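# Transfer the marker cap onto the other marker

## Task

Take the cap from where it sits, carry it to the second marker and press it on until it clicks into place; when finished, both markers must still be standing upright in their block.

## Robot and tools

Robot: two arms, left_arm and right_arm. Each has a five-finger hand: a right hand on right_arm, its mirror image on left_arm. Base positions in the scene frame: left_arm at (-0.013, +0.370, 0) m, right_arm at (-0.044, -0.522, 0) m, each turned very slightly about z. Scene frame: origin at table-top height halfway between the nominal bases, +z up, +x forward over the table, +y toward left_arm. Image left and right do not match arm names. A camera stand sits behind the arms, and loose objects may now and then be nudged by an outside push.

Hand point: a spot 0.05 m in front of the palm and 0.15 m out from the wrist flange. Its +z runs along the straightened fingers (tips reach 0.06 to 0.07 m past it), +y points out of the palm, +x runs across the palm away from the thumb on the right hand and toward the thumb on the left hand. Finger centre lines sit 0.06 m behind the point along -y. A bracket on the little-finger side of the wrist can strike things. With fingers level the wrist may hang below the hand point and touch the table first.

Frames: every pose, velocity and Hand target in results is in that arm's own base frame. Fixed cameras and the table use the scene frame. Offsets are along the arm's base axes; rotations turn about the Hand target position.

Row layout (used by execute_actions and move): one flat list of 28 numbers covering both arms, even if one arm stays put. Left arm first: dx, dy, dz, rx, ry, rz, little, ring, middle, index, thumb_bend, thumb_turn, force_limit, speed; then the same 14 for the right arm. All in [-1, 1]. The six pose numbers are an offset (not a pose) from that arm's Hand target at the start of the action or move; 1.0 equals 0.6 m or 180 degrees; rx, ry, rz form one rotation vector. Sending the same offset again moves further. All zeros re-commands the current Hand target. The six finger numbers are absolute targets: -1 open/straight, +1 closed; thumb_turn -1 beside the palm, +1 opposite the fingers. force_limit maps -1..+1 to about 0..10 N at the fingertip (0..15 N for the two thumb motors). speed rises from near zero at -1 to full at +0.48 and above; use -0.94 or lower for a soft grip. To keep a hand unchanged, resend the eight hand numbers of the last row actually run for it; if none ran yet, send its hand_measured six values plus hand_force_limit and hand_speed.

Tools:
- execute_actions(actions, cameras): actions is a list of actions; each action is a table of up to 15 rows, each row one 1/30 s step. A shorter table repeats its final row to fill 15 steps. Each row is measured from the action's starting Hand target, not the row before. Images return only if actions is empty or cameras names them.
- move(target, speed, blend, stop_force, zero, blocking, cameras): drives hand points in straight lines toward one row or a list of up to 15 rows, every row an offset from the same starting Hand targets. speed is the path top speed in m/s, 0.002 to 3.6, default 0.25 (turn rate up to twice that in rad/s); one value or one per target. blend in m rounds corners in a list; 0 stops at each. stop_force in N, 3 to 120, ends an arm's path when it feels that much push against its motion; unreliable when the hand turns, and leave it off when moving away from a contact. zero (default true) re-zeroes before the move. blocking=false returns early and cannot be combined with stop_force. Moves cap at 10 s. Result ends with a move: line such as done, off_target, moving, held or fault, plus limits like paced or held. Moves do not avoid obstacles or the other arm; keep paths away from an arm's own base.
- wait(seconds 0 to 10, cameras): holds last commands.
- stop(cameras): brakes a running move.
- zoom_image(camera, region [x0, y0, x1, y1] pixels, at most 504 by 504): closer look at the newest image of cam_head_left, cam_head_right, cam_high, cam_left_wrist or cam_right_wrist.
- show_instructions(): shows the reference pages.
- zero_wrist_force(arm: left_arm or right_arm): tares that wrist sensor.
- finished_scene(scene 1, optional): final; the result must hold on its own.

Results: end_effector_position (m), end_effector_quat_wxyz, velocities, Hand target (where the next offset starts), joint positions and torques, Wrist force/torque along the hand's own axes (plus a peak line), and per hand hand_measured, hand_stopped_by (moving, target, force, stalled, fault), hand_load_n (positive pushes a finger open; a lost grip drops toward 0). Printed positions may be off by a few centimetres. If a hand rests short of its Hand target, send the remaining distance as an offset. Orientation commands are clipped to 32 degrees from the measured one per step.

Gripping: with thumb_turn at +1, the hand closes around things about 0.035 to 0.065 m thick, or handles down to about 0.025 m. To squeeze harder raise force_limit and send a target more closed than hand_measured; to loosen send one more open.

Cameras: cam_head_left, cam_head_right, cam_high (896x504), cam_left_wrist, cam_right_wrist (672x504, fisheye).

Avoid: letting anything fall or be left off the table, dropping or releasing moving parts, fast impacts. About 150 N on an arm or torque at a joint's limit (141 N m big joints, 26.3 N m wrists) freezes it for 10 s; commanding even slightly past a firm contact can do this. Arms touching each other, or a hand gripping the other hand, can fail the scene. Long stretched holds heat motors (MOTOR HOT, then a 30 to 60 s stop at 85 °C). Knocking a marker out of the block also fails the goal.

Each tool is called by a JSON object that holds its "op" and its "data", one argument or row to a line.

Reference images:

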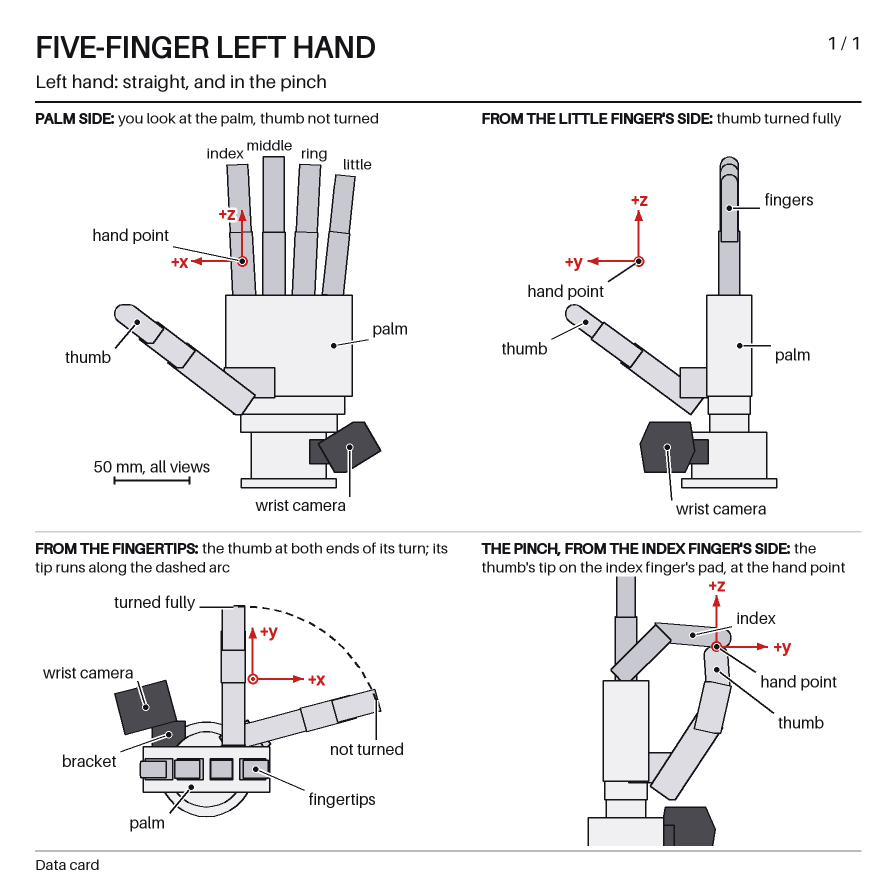

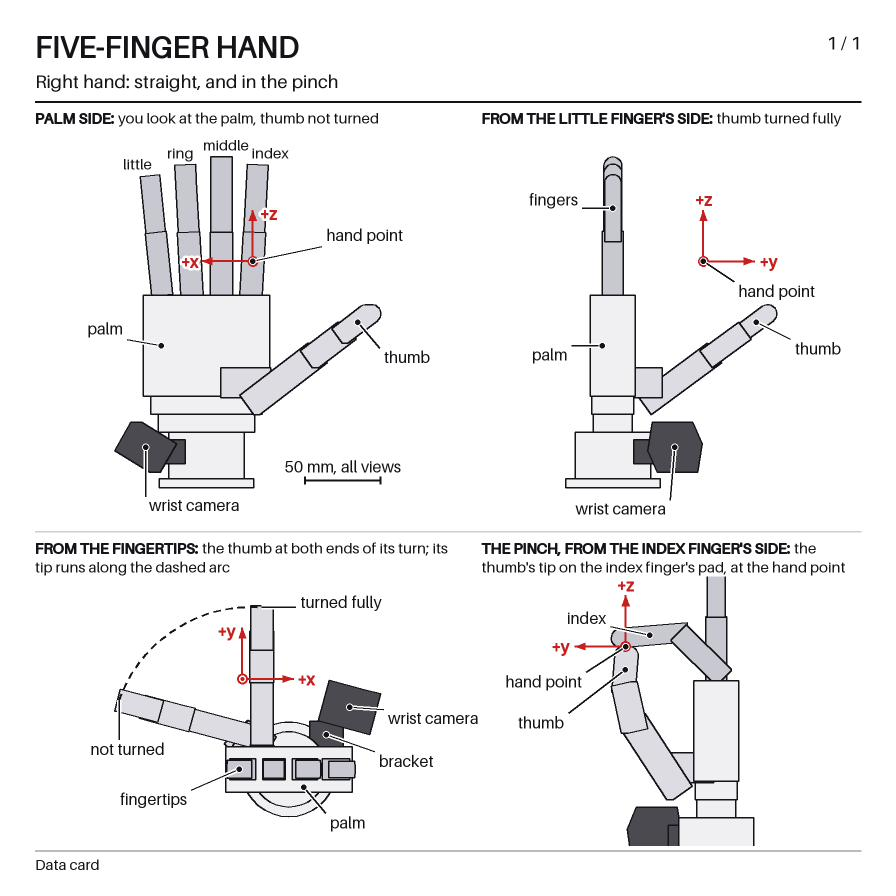

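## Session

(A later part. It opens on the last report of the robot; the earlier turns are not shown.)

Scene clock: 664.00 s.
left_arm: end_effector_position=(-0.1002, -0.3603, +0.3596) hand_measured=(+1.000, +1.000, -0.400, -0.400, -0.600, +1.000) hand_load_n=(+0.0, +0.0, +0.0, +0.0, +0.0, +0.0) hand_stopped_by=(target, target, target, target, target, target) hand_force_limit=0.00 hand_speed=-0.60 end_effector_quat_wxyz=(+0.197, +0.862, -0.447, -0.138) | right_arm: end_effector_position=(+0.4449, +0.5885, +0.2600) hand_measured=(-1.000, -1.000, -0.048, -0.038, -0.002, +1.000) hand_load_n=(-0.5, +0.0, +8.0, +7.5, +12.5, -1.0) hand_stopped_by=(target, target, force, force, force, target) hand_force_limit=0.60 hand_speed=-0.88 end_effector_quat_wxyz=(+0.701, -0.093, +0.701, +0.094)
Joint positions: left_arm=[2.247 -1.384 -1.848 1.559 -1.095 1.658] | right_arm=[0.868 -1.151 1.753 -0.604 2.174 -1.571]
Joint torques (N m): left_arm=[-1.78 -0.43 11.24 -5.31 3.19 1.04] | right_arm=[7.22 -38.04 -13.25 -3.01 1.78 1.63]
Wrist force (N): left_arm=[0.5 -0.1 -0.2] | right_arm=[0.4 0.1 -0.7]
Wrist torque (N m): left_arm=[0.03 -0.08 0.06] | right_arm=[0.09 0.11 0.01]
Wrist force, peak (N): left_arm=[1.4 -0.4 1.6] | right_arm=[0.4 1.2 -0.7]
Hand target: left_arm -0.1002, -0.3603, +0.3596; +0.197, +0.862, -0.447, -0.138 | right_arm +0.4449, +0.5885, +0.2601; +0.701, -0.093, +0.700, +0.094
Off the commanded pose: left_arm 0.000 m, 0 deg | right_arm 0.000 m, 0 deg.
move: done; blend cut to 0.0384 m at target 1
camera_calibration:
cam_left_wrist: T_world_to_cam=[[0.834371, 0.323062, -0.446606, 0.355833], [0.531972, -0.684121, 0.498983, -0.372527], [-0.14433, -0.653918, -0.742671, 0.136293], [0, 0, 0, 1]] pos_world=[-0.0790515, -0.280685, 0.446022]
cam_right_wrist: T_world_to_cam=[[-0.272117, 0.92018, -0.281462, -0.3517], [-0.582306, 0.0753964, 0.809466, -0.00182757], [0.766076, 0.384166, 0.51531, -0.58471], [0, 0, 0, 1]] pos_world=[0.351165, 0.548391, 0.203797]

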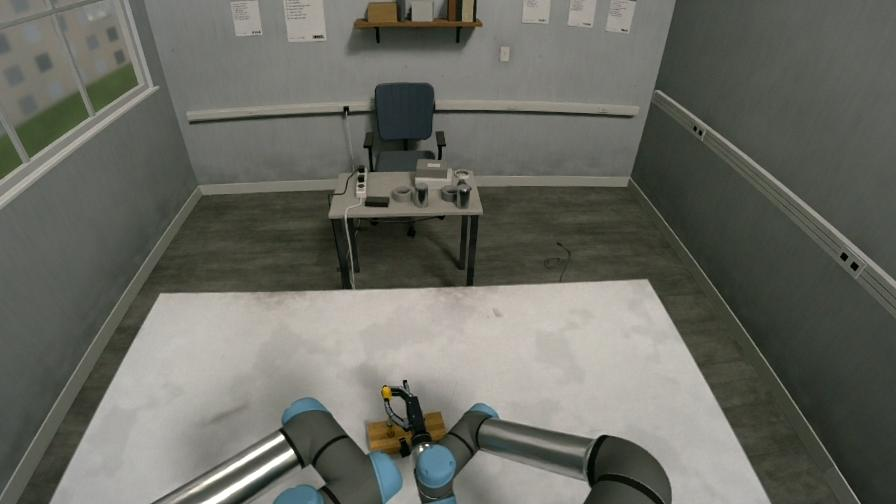

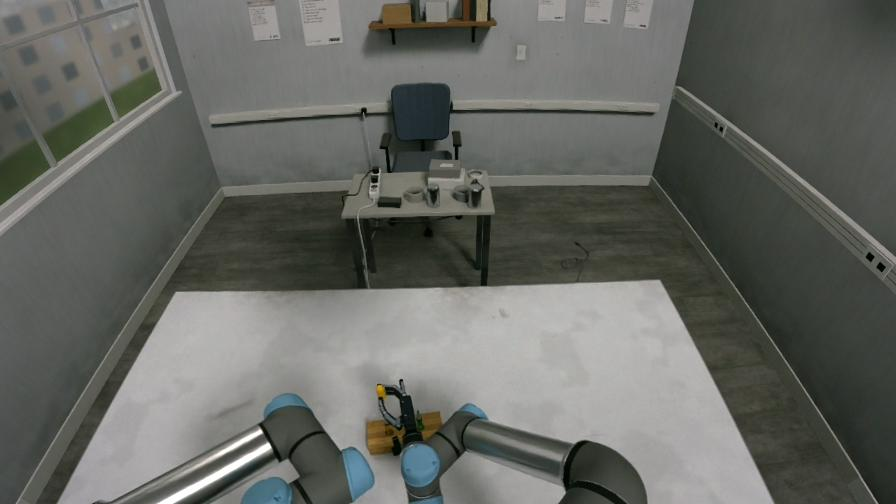

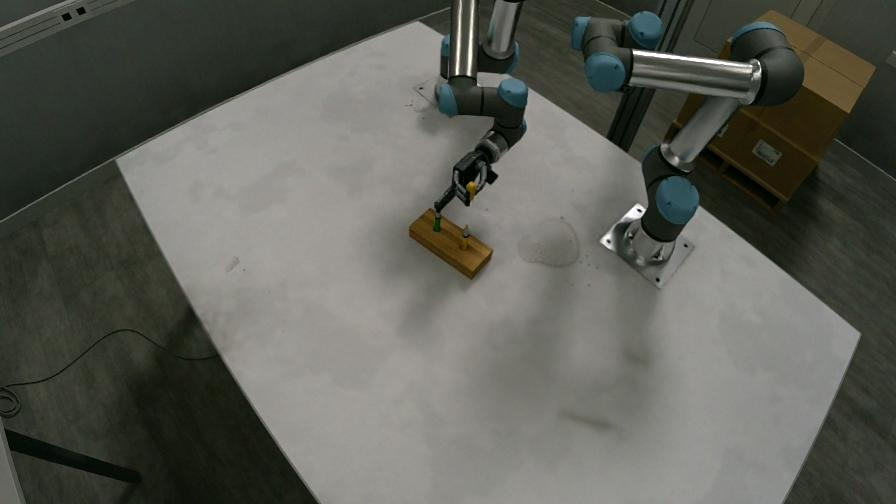

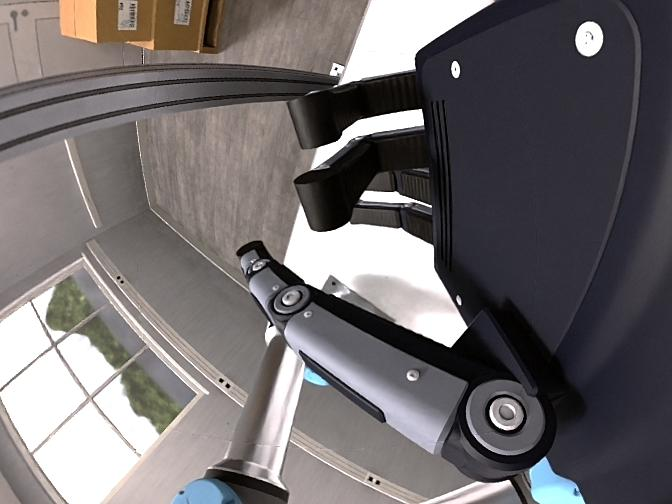

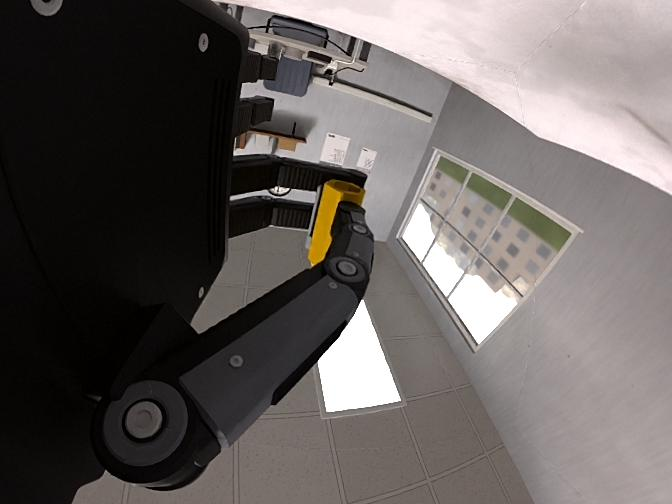

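{"op": "move", "data": {
  "target": [0,0,0,0,0,0,1,1,-0.4,-0.4,-0.6,1,0,-0.6,0.0082,0.0042,-0.1333,0,0,0,-1,-1,0.4,0.4,0.4,1,0.6,-0.88],
  "speed": 0.15,
  "cameras": ["all"]
}}

{"op": "zoom_image", "data": {
  "camera": "cam_high",
  "region": [420, 170, 500, 250]
}}

{"op": "zoom_image", "data": {
  "camera": "cam_head_left",
  "region": [350, 370, 450, 450]
}}

{"op": "zoom_image", "data": {
  "camera": "cam_head_right",
  "region": [350, 370, 450, 450]
}}

{"op": "zoom_image", "data": {
  "camera": "cam_right_wrist",
  "region": [230, 0, 480, 250]
}}

Scene clock: 677.83 s.
left_arm: end_effector_position=(-0.1002, -0.3603, +0.3596) hand_measured=(+1.000, +1.000, -0.400, -0.400, -0.600, +1.000) hand_load_n=(+0.0, +0.0, +0.0, +0.0, +0.0, +0.0) hand_stopped_by=(target, target, target, target, target, target) hand_force_limit=0.00 hand_speed=-0.60 end_effector_quat_wxyz=(+0.197, +0.862, -0.447, -0.138) | right_arm: end_effector_position=(+0.4498, +0.5910, +0.1800) hand_measured=(-1.000, -1.000, -0.048, -0.038, -0.002, +1.000) hand_load_n=(+0.0, +0.0, +8.5, +7.5, +12.5, -1.0) hand_stopped_by=(target, target, force, force, force, target) hand_force_limit=0.60 hand_speed=-0.88 end_effector_quat_wxyz=(+0.701, -0.093, +0.701, +0.094)
Joint positions: left_arm=[2.247 -1.384 -1.848 1.559 -1.095 1.658] | right_arm=[0.864 -1.02 1.801 -0.782 2.17 -1.571]
Joint torques (N m): left_arm=[5.61 -2.73 11.06 -5.5 3.34 1.13] | right_arm=[-0.12 -35.37 -27.51 -1.03 0.05 -1.54]
Wrist force (N): left_arm=[0.4 0.0 -0.2] | right_arm=[0.1 0.0 -0.4]
Wrist torque (N m): left_arm=[0.05 -0.06 0.05] | right_arm=[0.05 0.16 -0.03]
Wrist force, peak (N): left_arm=[0.7 0.2 -0.4] | right_arm=[-1.3 0.1 -0.5]
Hand target: left_arm -0.1002, -0.3603, +0.3596; +0.197, +0.862, -0.447, -0.138 | right_arm +0.4498, +0.5911, +0.1801; +0.701, -0.093, +0.700, +0.094
Off the commanded pose: left_arm 0.000 m, 0 deg | right_arm 0.000 m, 0 deg.
move: done
camera_calibration:
cam_left_wrist: T_world_to_cam=[[0.834297, 0.323124, -0.446698, 0.355886], [0.532064, -0.684148, 0.498848, -0.372468], [-0.144418, -0.653859, -0.742705, 0.136318], [0, 0, 0, 1]] pos_world=[-0.0790512, -0.280685, 0.446022]
cam_right_wrist: T_world_to_cam=[[-0.27215, 0.920139, -0.281563, -0.375137], [-0.582221, 0.075508, 0.809516, 0.0654965], [0.766128, 0.384242, 0.515175, -0.548244], [0, 0, 0, 1]] pos_world=[0.356065, 0.550891, 0.123797]

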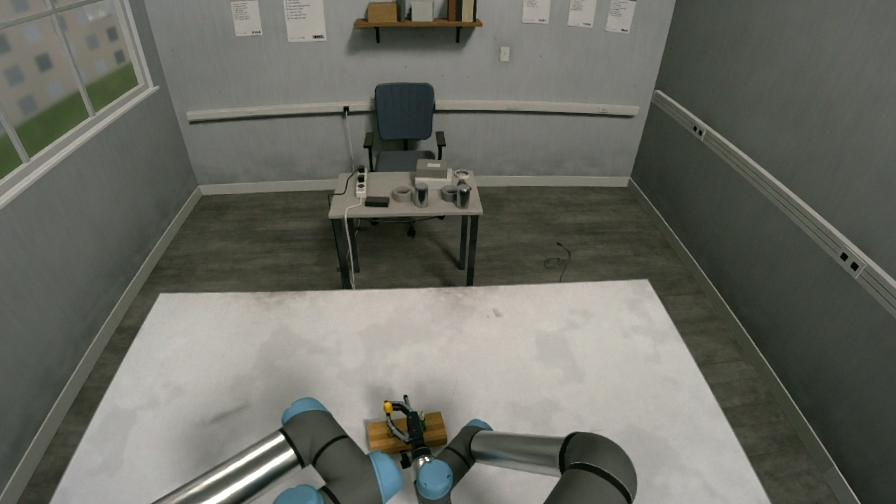

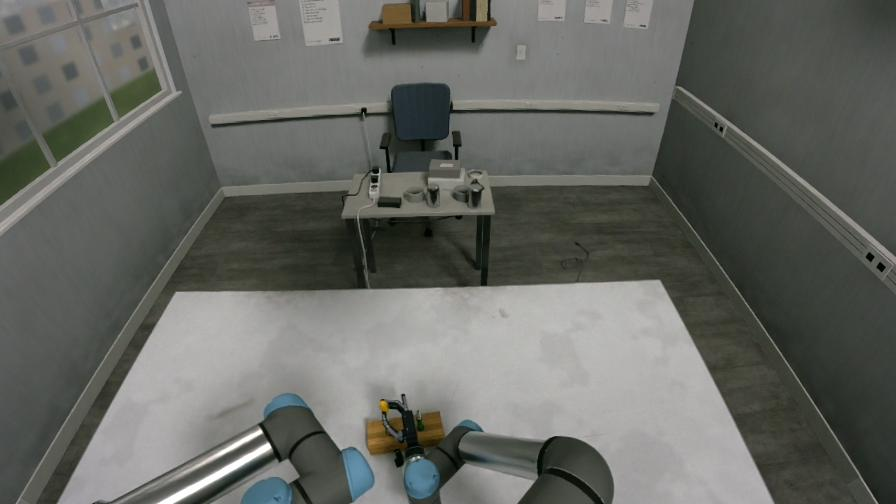

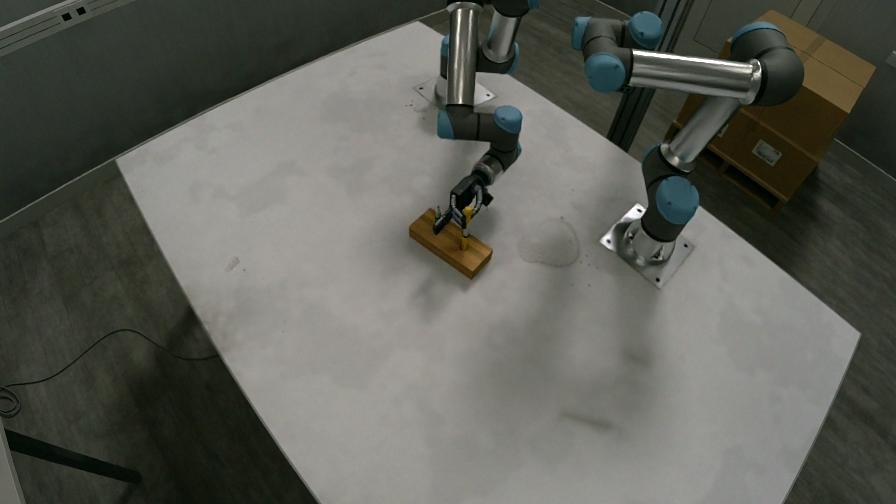

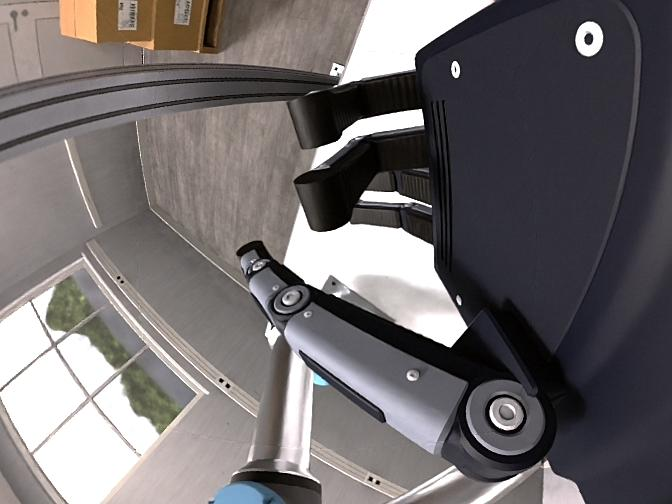

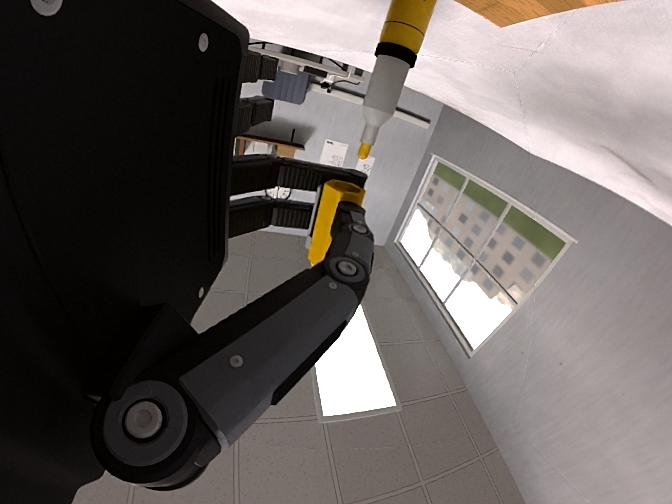

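Scaled by 6.300 from the camera's 896x504 image, which has a finer 1280x720 frame.

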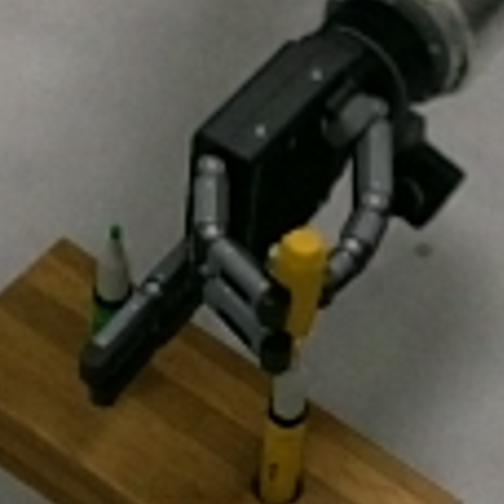

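Scaled by 5.040 from the camera's 896x504 image, which has a finer 1280x720 frame.

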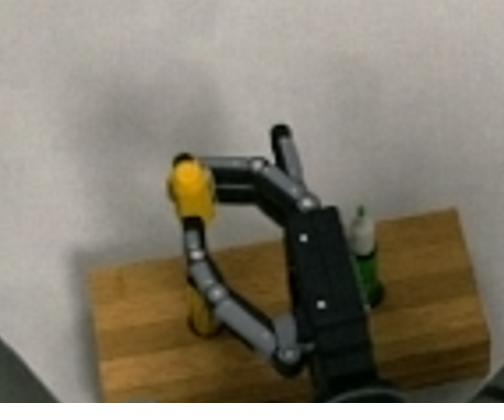

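Scaled by 5.040 from the camera's 896x504 image, which has a finer 1280x720 frame.

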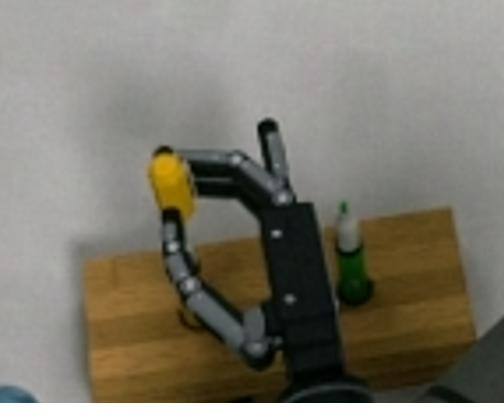

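Scaled by 2.016 from the camera's 672x504 image, which has a finer 960x720 frame.

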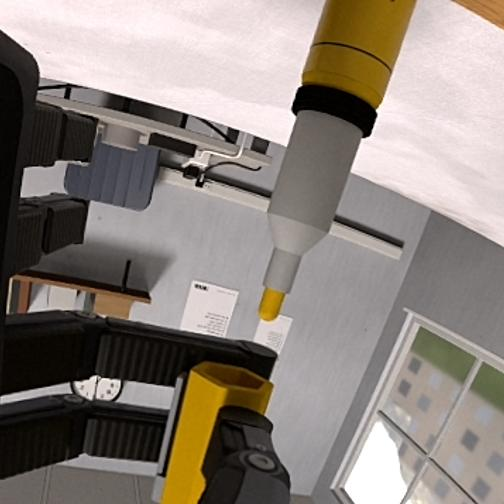

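{"op": "zoom_image", "data": {
  "camera": "cam_right_wrist",
  "region": [300, 80, 430, 280]
}}

{"op": "zoom_image", "data": {
  "camera": "cam_high",
  "region": [450, 200, 480, 250]
}}

{"op": "zoom_image", "data": {
  "camera": "cam_head_left",
  "region": [370, 390, 410, 440]
}}

{"op": "zoom_image", "data": {
  "camera": "cam_head_right",
  "region": [370, 390, 410, 440]
}}

Scaled by 2.520 from the camera's 672x504 image, which has a finer 960x720 frame.

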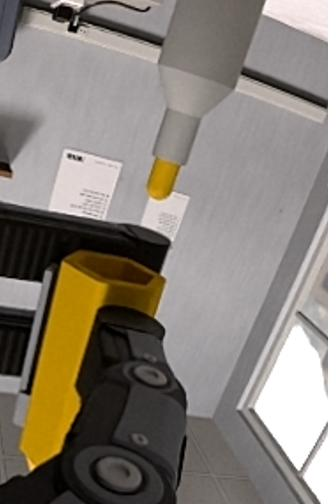

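Scaled by 10.080 from the camera's 896x504 image, which has a finer 1280x720 frame.

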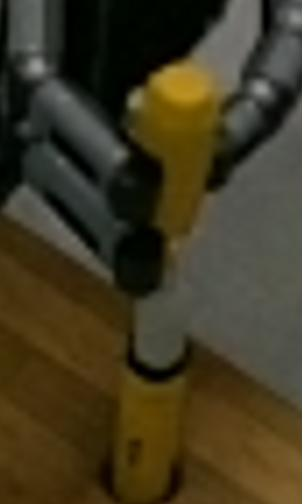

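Scaled by 10.080 from the camera's 896x504 image, which has a finer 1280x720 frame.

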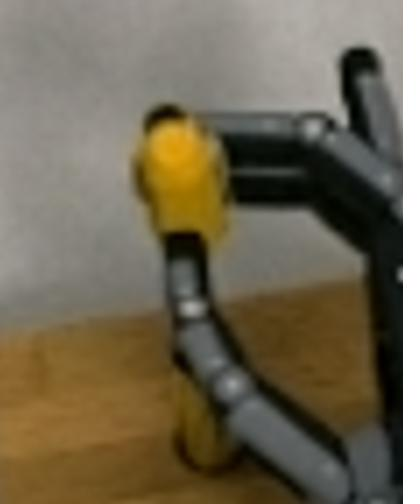

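Scaled by 10.080 from the camera's 896x504 image, which has a finer 1280x720 frame.

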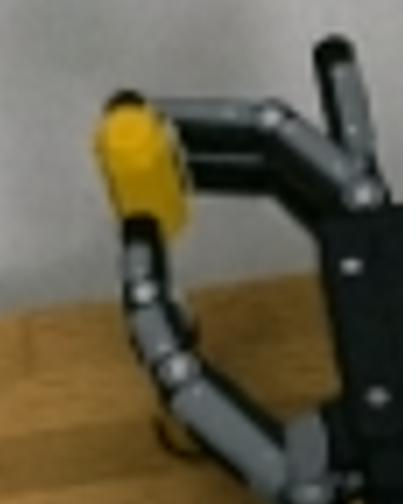

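{"op": "move", "data": {
  "target": [0,0,0,0,0,0,1,1,-0.4,-0.4,-0.6,1,0,-0.6,0.0022,0.0052,-0.008,0,0,0,-1,-1,0.4,0.4,0.4,1,0.6,-0.88],
  "speed": 0.1,
  "cameras": ["all"]
}}

{"op": "zoom_image", "data": {
  "camera": "cam_right_wrist",
  "region": [300, 60, 430, 260]
}}

{"op": "zoom_image", "data": {
  "camera": "cam_high",
  "region": [450, 200, 480, 250]
}}

{"op": "zoom_image", "data": {
  "camera": "cam_head_left",
  "region": [370, 390, 410, 440]
}}

{"op": "zoom_image", "data": {
  "camera": "cam_head_right",
  "region": [370, 390, 410, 440]
}}

Scene clock: 721.60 s.
left_arm: end_effector_position=(-0.1002, -0.3603, +0.3596) hand_measured=(+1.000, +1.000, -0.400, -0.400, -0.600, +1.000) hand_load_n=(+0.0, +0.0, +0.0, +0.0, +0.0, +0.0) hand_stopped_by=(target, target, target, target, target, target) hand_force_limit=0.00 hand_speed=-0.60 end_effector_quat_wxyz=(+0.197, +0.862, -0.447, -0.138) | right_arm: end_effector_position=(+0.4511, +0.5942, +0.1752) hand_measured=(-1.000, -1.000, -0.048, -0.038, -0.002, +1.000) hand_load_n=(+0.0, +0.0, +8.0, +8.0, +12.5, -1.0) hand_stopped_by=(target, target, force, force, force, target) hand_force_limit=0.60 hand_speed=-0.88 end_effector_quat_wxyz=(+0.701, -0.093, +0.700, +0.094)
Joint positions: left_arm=[2.247 -1.384 -1.848 1.559 -1.095 1.658] | right_arm=[0.866 -1.006 1.793 -0.789 2.172 -1.571]
Joint torques (N m): left_arm=[4.4 -1.58 10.66 -5.29 3.33 1.1] | right_arm=[5.93 -43.81 -17.94 -1.92 1.57 0.84]
Wrist force (N): left_arm=[0.2 -0.1 -0.1] | right_arm=[0.1 0.2 -0.2]
Wrist torque (N m): left_arm=[0.03 -0.03 0.04] | right_arm=[0.08 0.14 -0.03]
Wrist force, peak (N): left_arm=[0.8 -0.1 0.1] | right_arm=[0.1 0.5 -0.6]
Hand target: left_arm -0.1002, -0.3603, +0.3596; +0.197, +0.862, -0.447, -0.138 | right_arm +0.4511, +0.5942, +0.1753; +0.701, -0.093, +0.700, +0.094
Off the commanded pose: left_arm 0.000 m, 0 deg | right_arm 0.000 m, 0 deg.
move: done
camera_calibration:
cam_left_wrist: T_world_to_cam=[[0.834297, 0.323124, -0.446698, 0.355886], [0.532064, -0.684148, 0.498848, -0.372468], [-0.144418, -0.653859, -0.742705, 0.136318], [0, 0, 0, 1]] pos_world=[-0.0790512, -0.280685, 0.446022]
cam_right_wrist: T_world_to_cam=[[-0.27215, 0.920197, -0.281374, -0.379198], [-0.582345, 0.0752807, 0.809449, 0.0701261], [0.766035, 0.384148, 0.515384, -0.548051], [0, 0, 0, 1]] pos_world=[0.357465, 0.554191, 0.118997]

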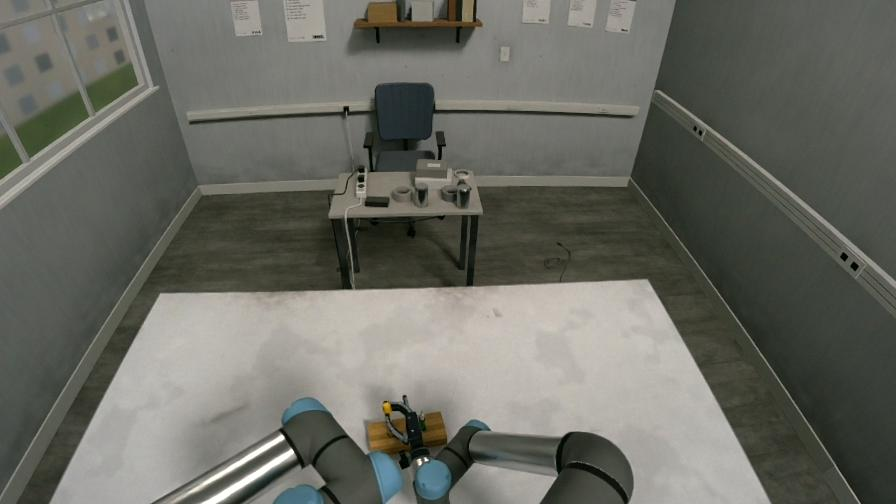

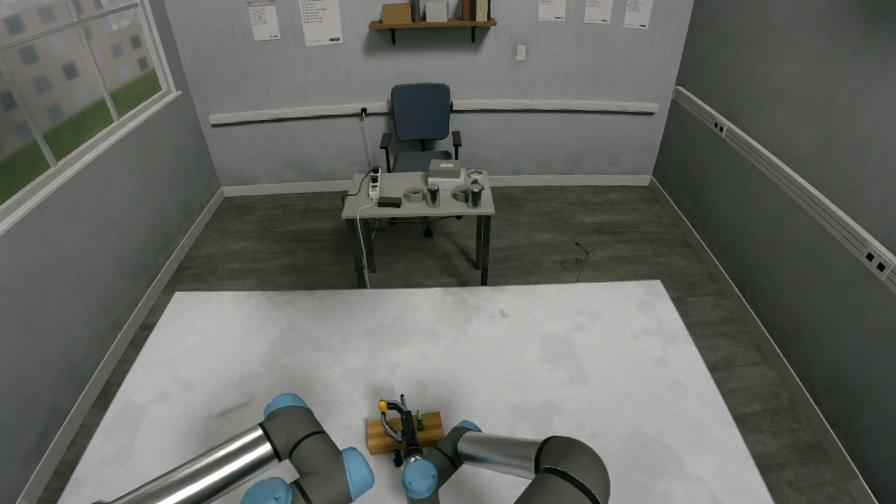

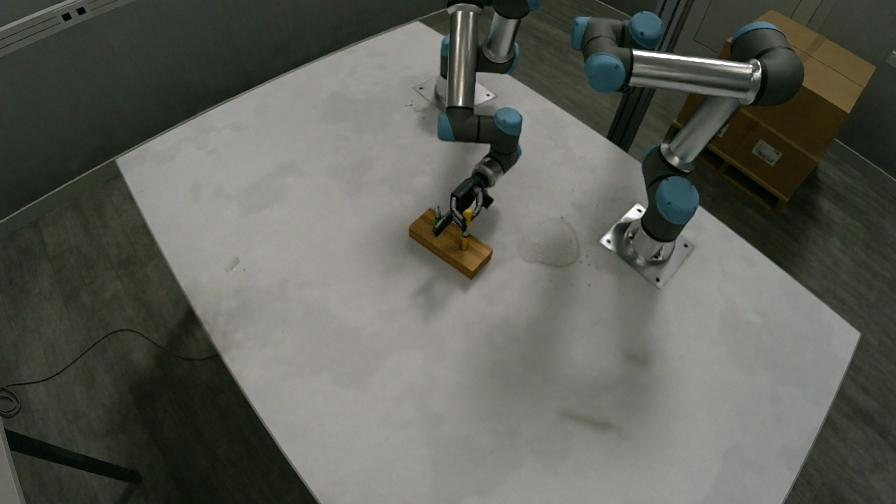

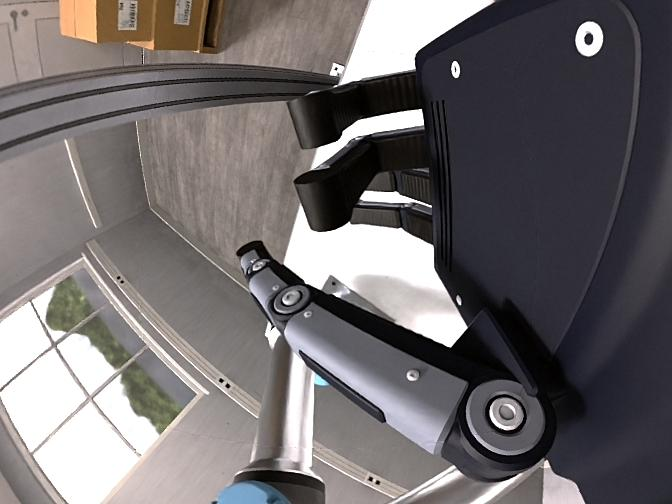

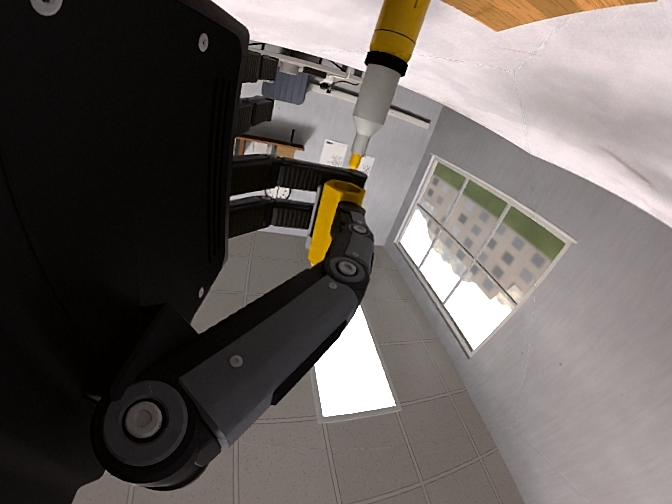

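Scaled by 2.520 from the camera's 672x504 image, which has a finer 960x720 frame.

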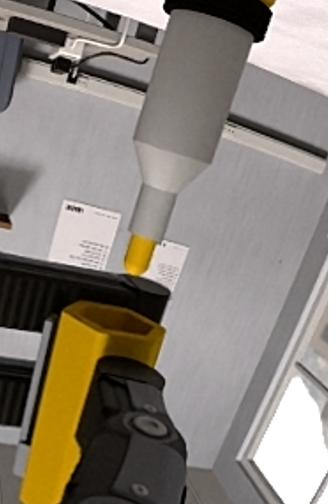

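Scaled by 10.080 from the camera's 896x504 image, which has a finer 1280x720 frame.

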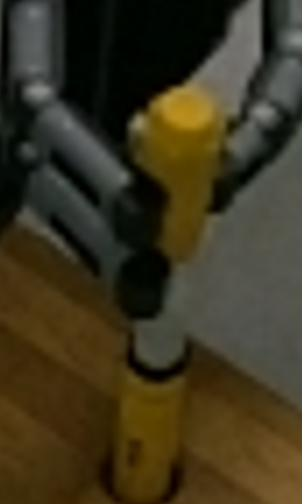

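Scaled by 10.080 from the camera's 896x504 image, which has a finer 1280x720 frame.

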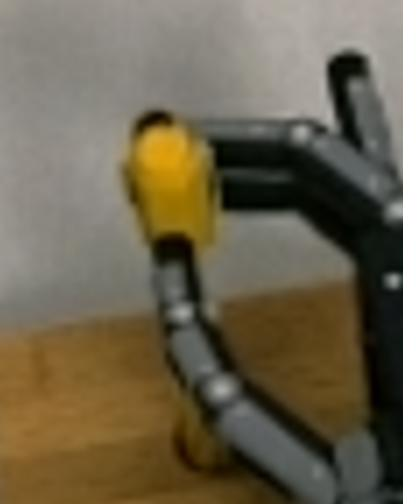

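Scaled by 10.080 from the camera's 896x504 image, which has a finer 1280x720 frame.

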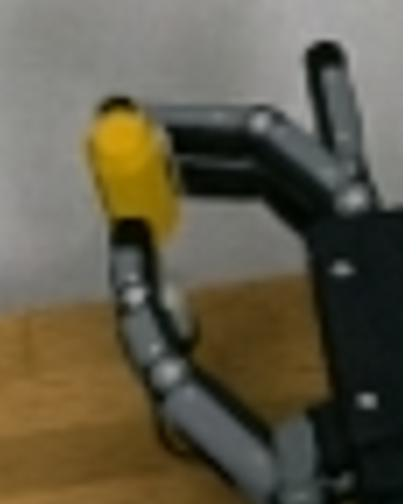

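{"op": "move", "data": {
  "target": [0,0,0,0,0,0,1,1,-0.4,-0.4,-0.6,1,0,-0.6,-0.0025,0.0,-0.0137,0,0,0,-1,-1,0.4,0.4,0.4,1,0.6,-0.88],
  "speed": 0.05,
  "cameras": ["cam_high","cam_right_wrist"]
}}

{"op": "zoom_image", "data": {
  "camera": "cam_right_wrist",
  "region": [300, 90, 400, 240]
}}

{"op": "zoom_image", "data": {
  "camera": "cam_high",
  "region": [450, 200, 480, 250]
}}

Scene clock: 752.77 s.
left_arm: end_effector_position=(-0.1002, -0.3603, +0.3596) hand_measured=(+1.000, +1.000, -0.400, -0.400, -0.600, +1.000) hand_load_n=(+0.0, +0.0, +0.0, +0.0, +0.0, +0.0) hand_stopped_by=(target, target, target, target, target, target) hand_force_limit=0.00 hand_speed=-0.60 end_effector_quat_wxyz=(+0.197, +0.862, -0.447, -0.138) | right_arm: end_effector_position=(+0.4496, +0.5942, +0.1669) hand_measured=(-1.000, -1.000, -0.048, -0.038, -0.002, +1.000) hand_load_n=(+0.0, +0.0, +8.0, +8.0, +12.5, -1.5) hand_stopped_by=(target, target, force, force, force, target) hand_force_limit=0.60 hand_speed=-0.88 end_effector_quat_wxyz=(+0.701, -0.093, +0.700, +0.094)
Joint positions: left_arm=[2.247 -1.384 -1.848 1.559 -1.095 1.658] | right_arm=[0.868 -0.993 1.799 -0.808 2.174 -1.571]
Joint torques (N m): left_arm=[5.63 -2.1 9.66 -5.42 3.22 1.02] | right_arm=[5.59 -44.3 -9.3 0.5 1.48 -0.34]
Wrist force (N): left_arm=[0.5 0.0 -0.1] | right_arm=[0.2 0.2 -0.3]
Wrist torque (N m): left_arm=[0.04 -0.08 0.06] | right_arm=[0.09 0.12 -0.02]
Wrist force, peak (N): left_arm=[0.6 0.1 -0.4] | right_arm=[0.8 0.3 -0.3]
Hand target: left_arm -0.1002, -0.3603, +0.3596; +0.197, +0.862, -0.447, -0.138 | right_arm +0.4496, +0.5942, +0.1671; +0.701, -0.093, +0.700, +0.094
Off the commanded pose: left_arm 0.000 m, 0 deg | right_arm 0.000 m, 0 deg.
move: done
camera_calibration:
cam_right_wrist: T_world_to_cam=[[-0.272095, 0.920191, -0.281449, -0.381885], [-0.582368, 0.075367, 0.809424, 0.075884], [0.766036, 0.384147, 0.515383, -0.542509], [0, 0, 0, 1]] pos_world=[0.355865, 0.554091, 0.110696]
Images, in order (width x height): cam_high 896x504, cam_right_wrist 672x504.

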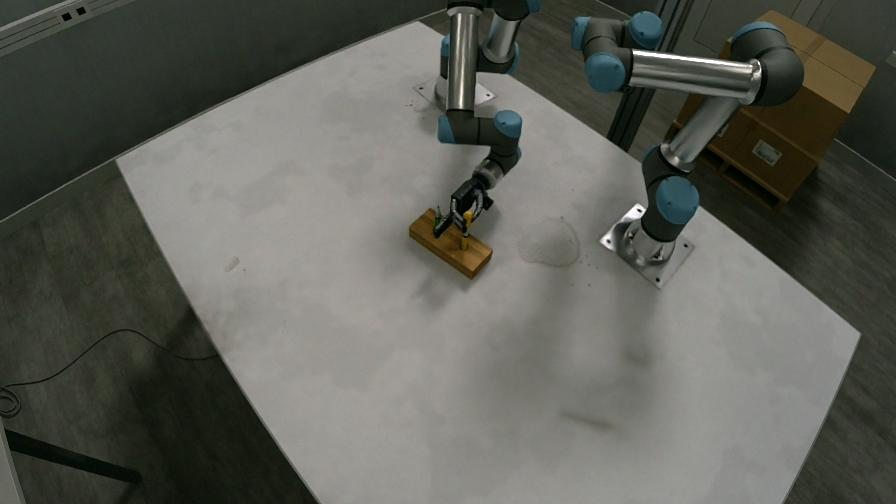

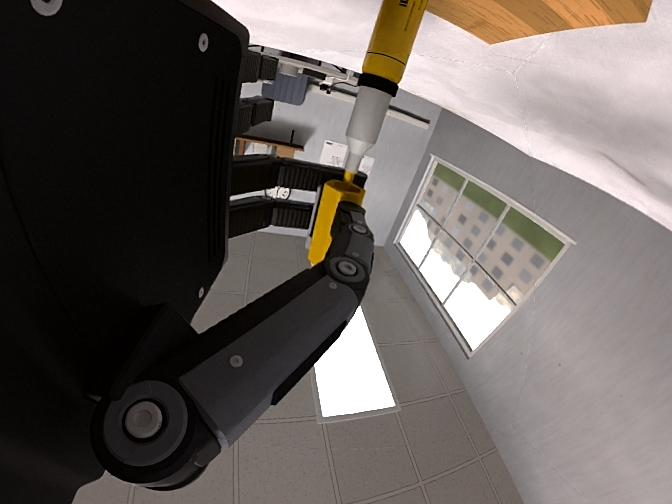

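Scaled by 3.360 from the camera's 672x504 image, which has a finer 960x720 frame.

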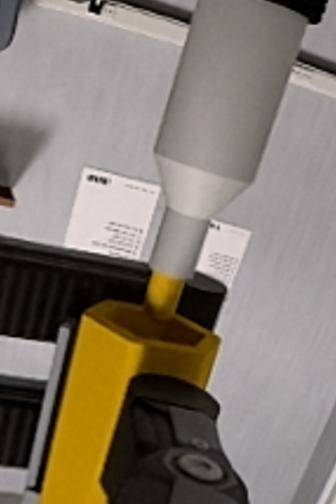

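Scaled by 10.080 from the camera's 896x504 image, which has a finer 1280x720 frame.

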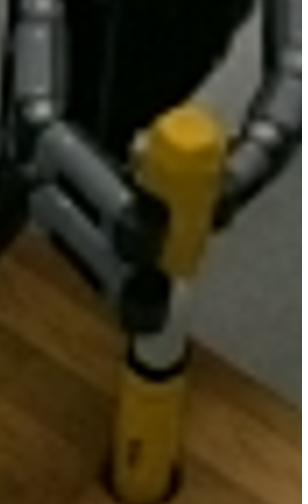

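{"op": "move", "data": {
  "target": [0,0,0,0,0,0,1,1,-0.4,-0.4,-0.6,1,0,-0.6,-0.0004,0.0015,-0.0258,0,0,0,-1,-1,0.4,0.4,0.4,1,0.6,-0.88],
  "speed": 0.04,
  "stop_force": 8,
  "cameras": ["cam_high","cam_right_wrist"]
}}

{"op": "zoom_image", "data": {
  "camera": "cam_right_wrist",
  "region": [300, 60, 430, 260]
}}

{"op": "zoom_image", "data": {
  "camera": "cam_high",
  "region": [450, 200, 480, 250]
}}

Scene clock: 768.40 s.
left_arm: end_effector_position=(-0.1002, -0.3603, +0.3596) hand_measured=(+1.000, +1.000, -0.400, -0.400, -0.600, +1.000) hand_load_n=(+0.0, +0.0, +0.0, +0.0, +0.0, +0.0) hand_stopped_by=(target, target, target, target, target, target) hand_force_limit=0.00 hand_speed=-0.60 end_effector_quat_wxyz=(+0.197, +0.862, -0.447, -0.138) | right_arm: end_effector_position=(+0.4493, +0.5951, +0.1515) hand_measured=(-1.000, -1.000, -0.048, -0.038, -0.002, +1.000) hand_load_n=(+0.0, +0.0, +8.5, +7.5, +12.5, -1.0) hand_stopped_by=(target, target, force, force, force, target) hand_force_limit=0.60 hand_speed=-0.88 end_effector_quat_wxyz=(+0.701, -0.093, +0.701, +0.094)
Joint positions: left_arm=[2.247 -1.384 -1.848 1.559 -1.095 1.658] | right_arm=[0.87 -0.964 1.803 -0.84 2.176 -1.571]
Joint torques (N m): left_arm=[5.65 -2.11 11.2 -5.29 3.22 1.01] | right_arm=[2.33 -47.79 -23.25 0.83 -0.33 -0.79]
Wrist force (N): left_arm=[0.2 0.1 -0.3] | right_arm=[0.3 0.2 -0.4]
Wrist torque (N m): left_arm=[0.06 -0.05 0.04] | right_arm=[0.10 0.10 -0.02]
Wrist force, peak (N): left_arm=[0.8 0.1 -0.5] | right_arm=[0.9 0.3 -0.4]
Hand target: left_arm -0.1002, -0.3603, +0.3596; +0.197, +0.862, -0.447, -0.138 | right_arm +0.4494, +0.5951, +0.1516; +0.701, -0.093, +0.700, +0.094
Off the commanded pose: left_arm 0.000 m, 0 deg | right_arm 0.000 m, 0 deg.
move: done
camera_calibration:
cam_right_wrist: T_world_to_cam=[[-0.272117, 0.92018, -0.281462, -0.387087], [-0.582306, 0.0753964, 0.809466, 0.0881222], [0.766076, 0.384166, 0.51531, -0.534782], [0, 0, 0, 1]] pos_world=[0.355665, 0.554991, 0.0952966]
Images, in order (width x height): cam_high 896x504, cam_right_wrist 672x504.

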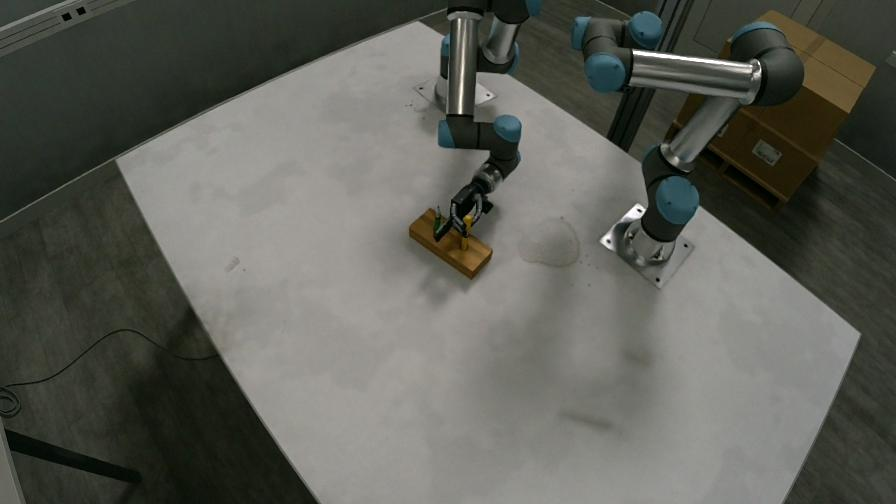

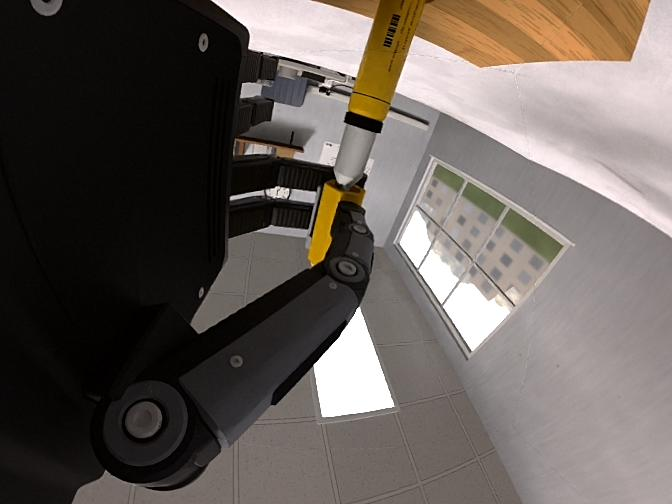

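Scaled by 2.520 from the camera's 672x504 image, which has a finer 960x720 frame.

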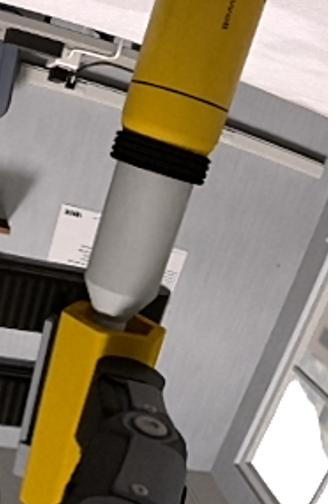

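Scaled by 10.080 from the camera's 896x504 image, which has a finer 1280x720 frame.

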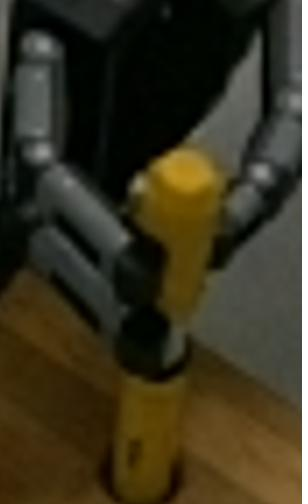

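{"op": "move", "data": {
  "target": [0,0,0,0,0,0,1,1,-0.4,-0.4,-0.6,1,0,-0.6,0,0,-0.0258,0,0,0,-1,-1,0.4,0.4,0.4,1,0.6,-0.88],
  "speed": 0.03,
  "stop_force": 8,
  "cameras": ["cam_high","cam_right_wrist"]
}}

{"op": "zoom_image", "data": {
  "camera": "cam_right_wrist",
  "region": [300, 60, 430, 260]
}}

{"op": "zoom_image", "data": {
  "camera": "cam_high",
  "region": [450, 200, 480, 250]
}}

Scene clock: 777.10 s.
left_arm: end_effector_position=(-0.1002, -0.3603, +0.3596) hand_measured=(+1.000, +1.000, -0.400, -0.400, -0.600, +1.000) hand_load_n=(+0.0, +0.0, +0.0, +0.0, +0.0, +0.0) hand_stopped_by=(target, target, target, target, target, target) hand_force_limit=0.00 hand_speed=-0.60 end_effector_quat_wxyz=(+0.197, +0.862, -0.447, -0.138) | right_arm: end_effector_position=(+0.4494, +0.5951, +0.1361) hand_measured=(-1.000, -1.000, -0.048, -0.038, -0.002, +1.000) hand_load_n=(+0.0, +0.5, +8.5, +7.5, +12.5, -1.0) hand_stopped_by=(target, target, force, force, force, target) hand_force_limit=0.60 hand_speed=-0.88 end_effector_quat_wxyz=(+0.701, -0.093, +0.700, +0.094)
Joint positions: left_arm=[2.247 -1.384 -1.848 1.559 -1.095 1.658] | right_arm=[0.87 -0.936 1.808 -0.873 2.175 -1.571]
Joint torques (N m): left_arm=[5.19 -1.35 10.98 -5.28 3.21 0.94] | right_arm=[-5.96 -48.26 -24.62 0.94 -0.71 -0.3]
Wrist force (N): left_arm=[0.2 0.0 -0.2] | right_arm=[0.5 0.0 -0.5]
Wrist torque (N m): left_arm=[0.05 -0.04 0.04] | right_arm=[0.06 0.07 -0.01]
Wrist force, peak (N): left_arm=[0.7 0.0 -0.3] | right_arm=[0.6 0.7 -0.4]
Hand target: left_arm -0.1002, -0.3603, +0.3596; +0.197, +0.862, -0.447, -0.138 | right_arm +0.4494, +0.5951, +0.1361; +0.701, -0.093, +0.700, +0.094
Off the commanded pose: left_arm 0.000 m, 0 deg | right_arm 0.000 m, 0 deg.
move: done
camera_calibration:
cam_right_wrist: T_world_to_cam=[[-0.272117, 0.92018, -0.281462, -0.39145], [-0.582306, 0.0753964, 0.809466, 0.100669], [0.766076, 0.384166, 0.51531, -0.526795], [0, 0, 0, 1]] pos_world=[0.355665, 0.554991, 0.0797966]
Images, in order (width x height): cam_high 896x504, cam_right_wrist 672x504.

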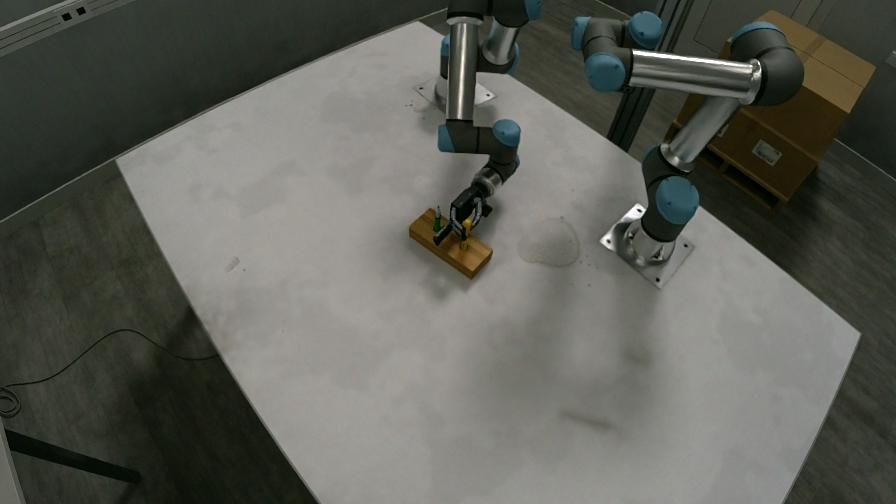

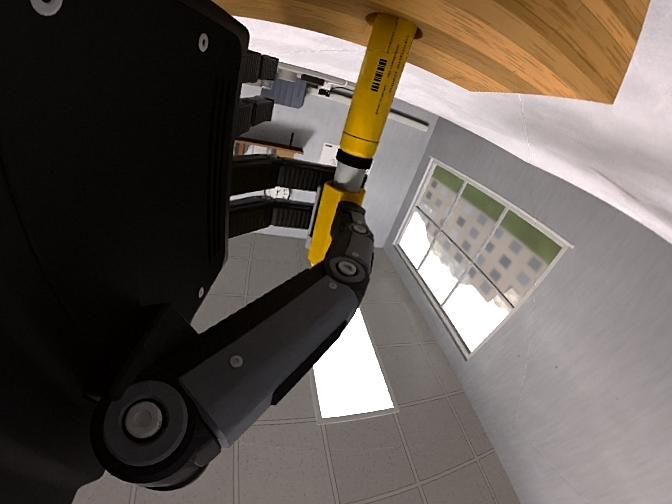

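Scaled by 2.520 from the camera's 672x504 image, which has a finer 960x720 frame.

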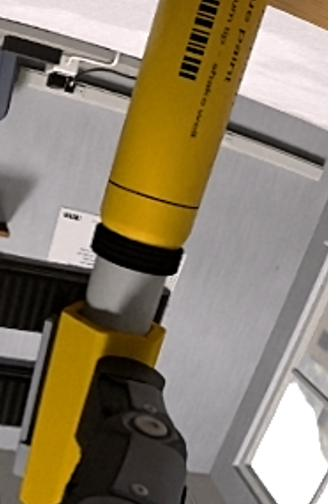

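Scaled by 10.080 from the camera's 896x504 image, which has a finer 1280x720 frame.

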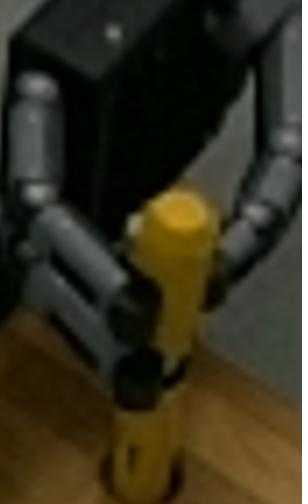

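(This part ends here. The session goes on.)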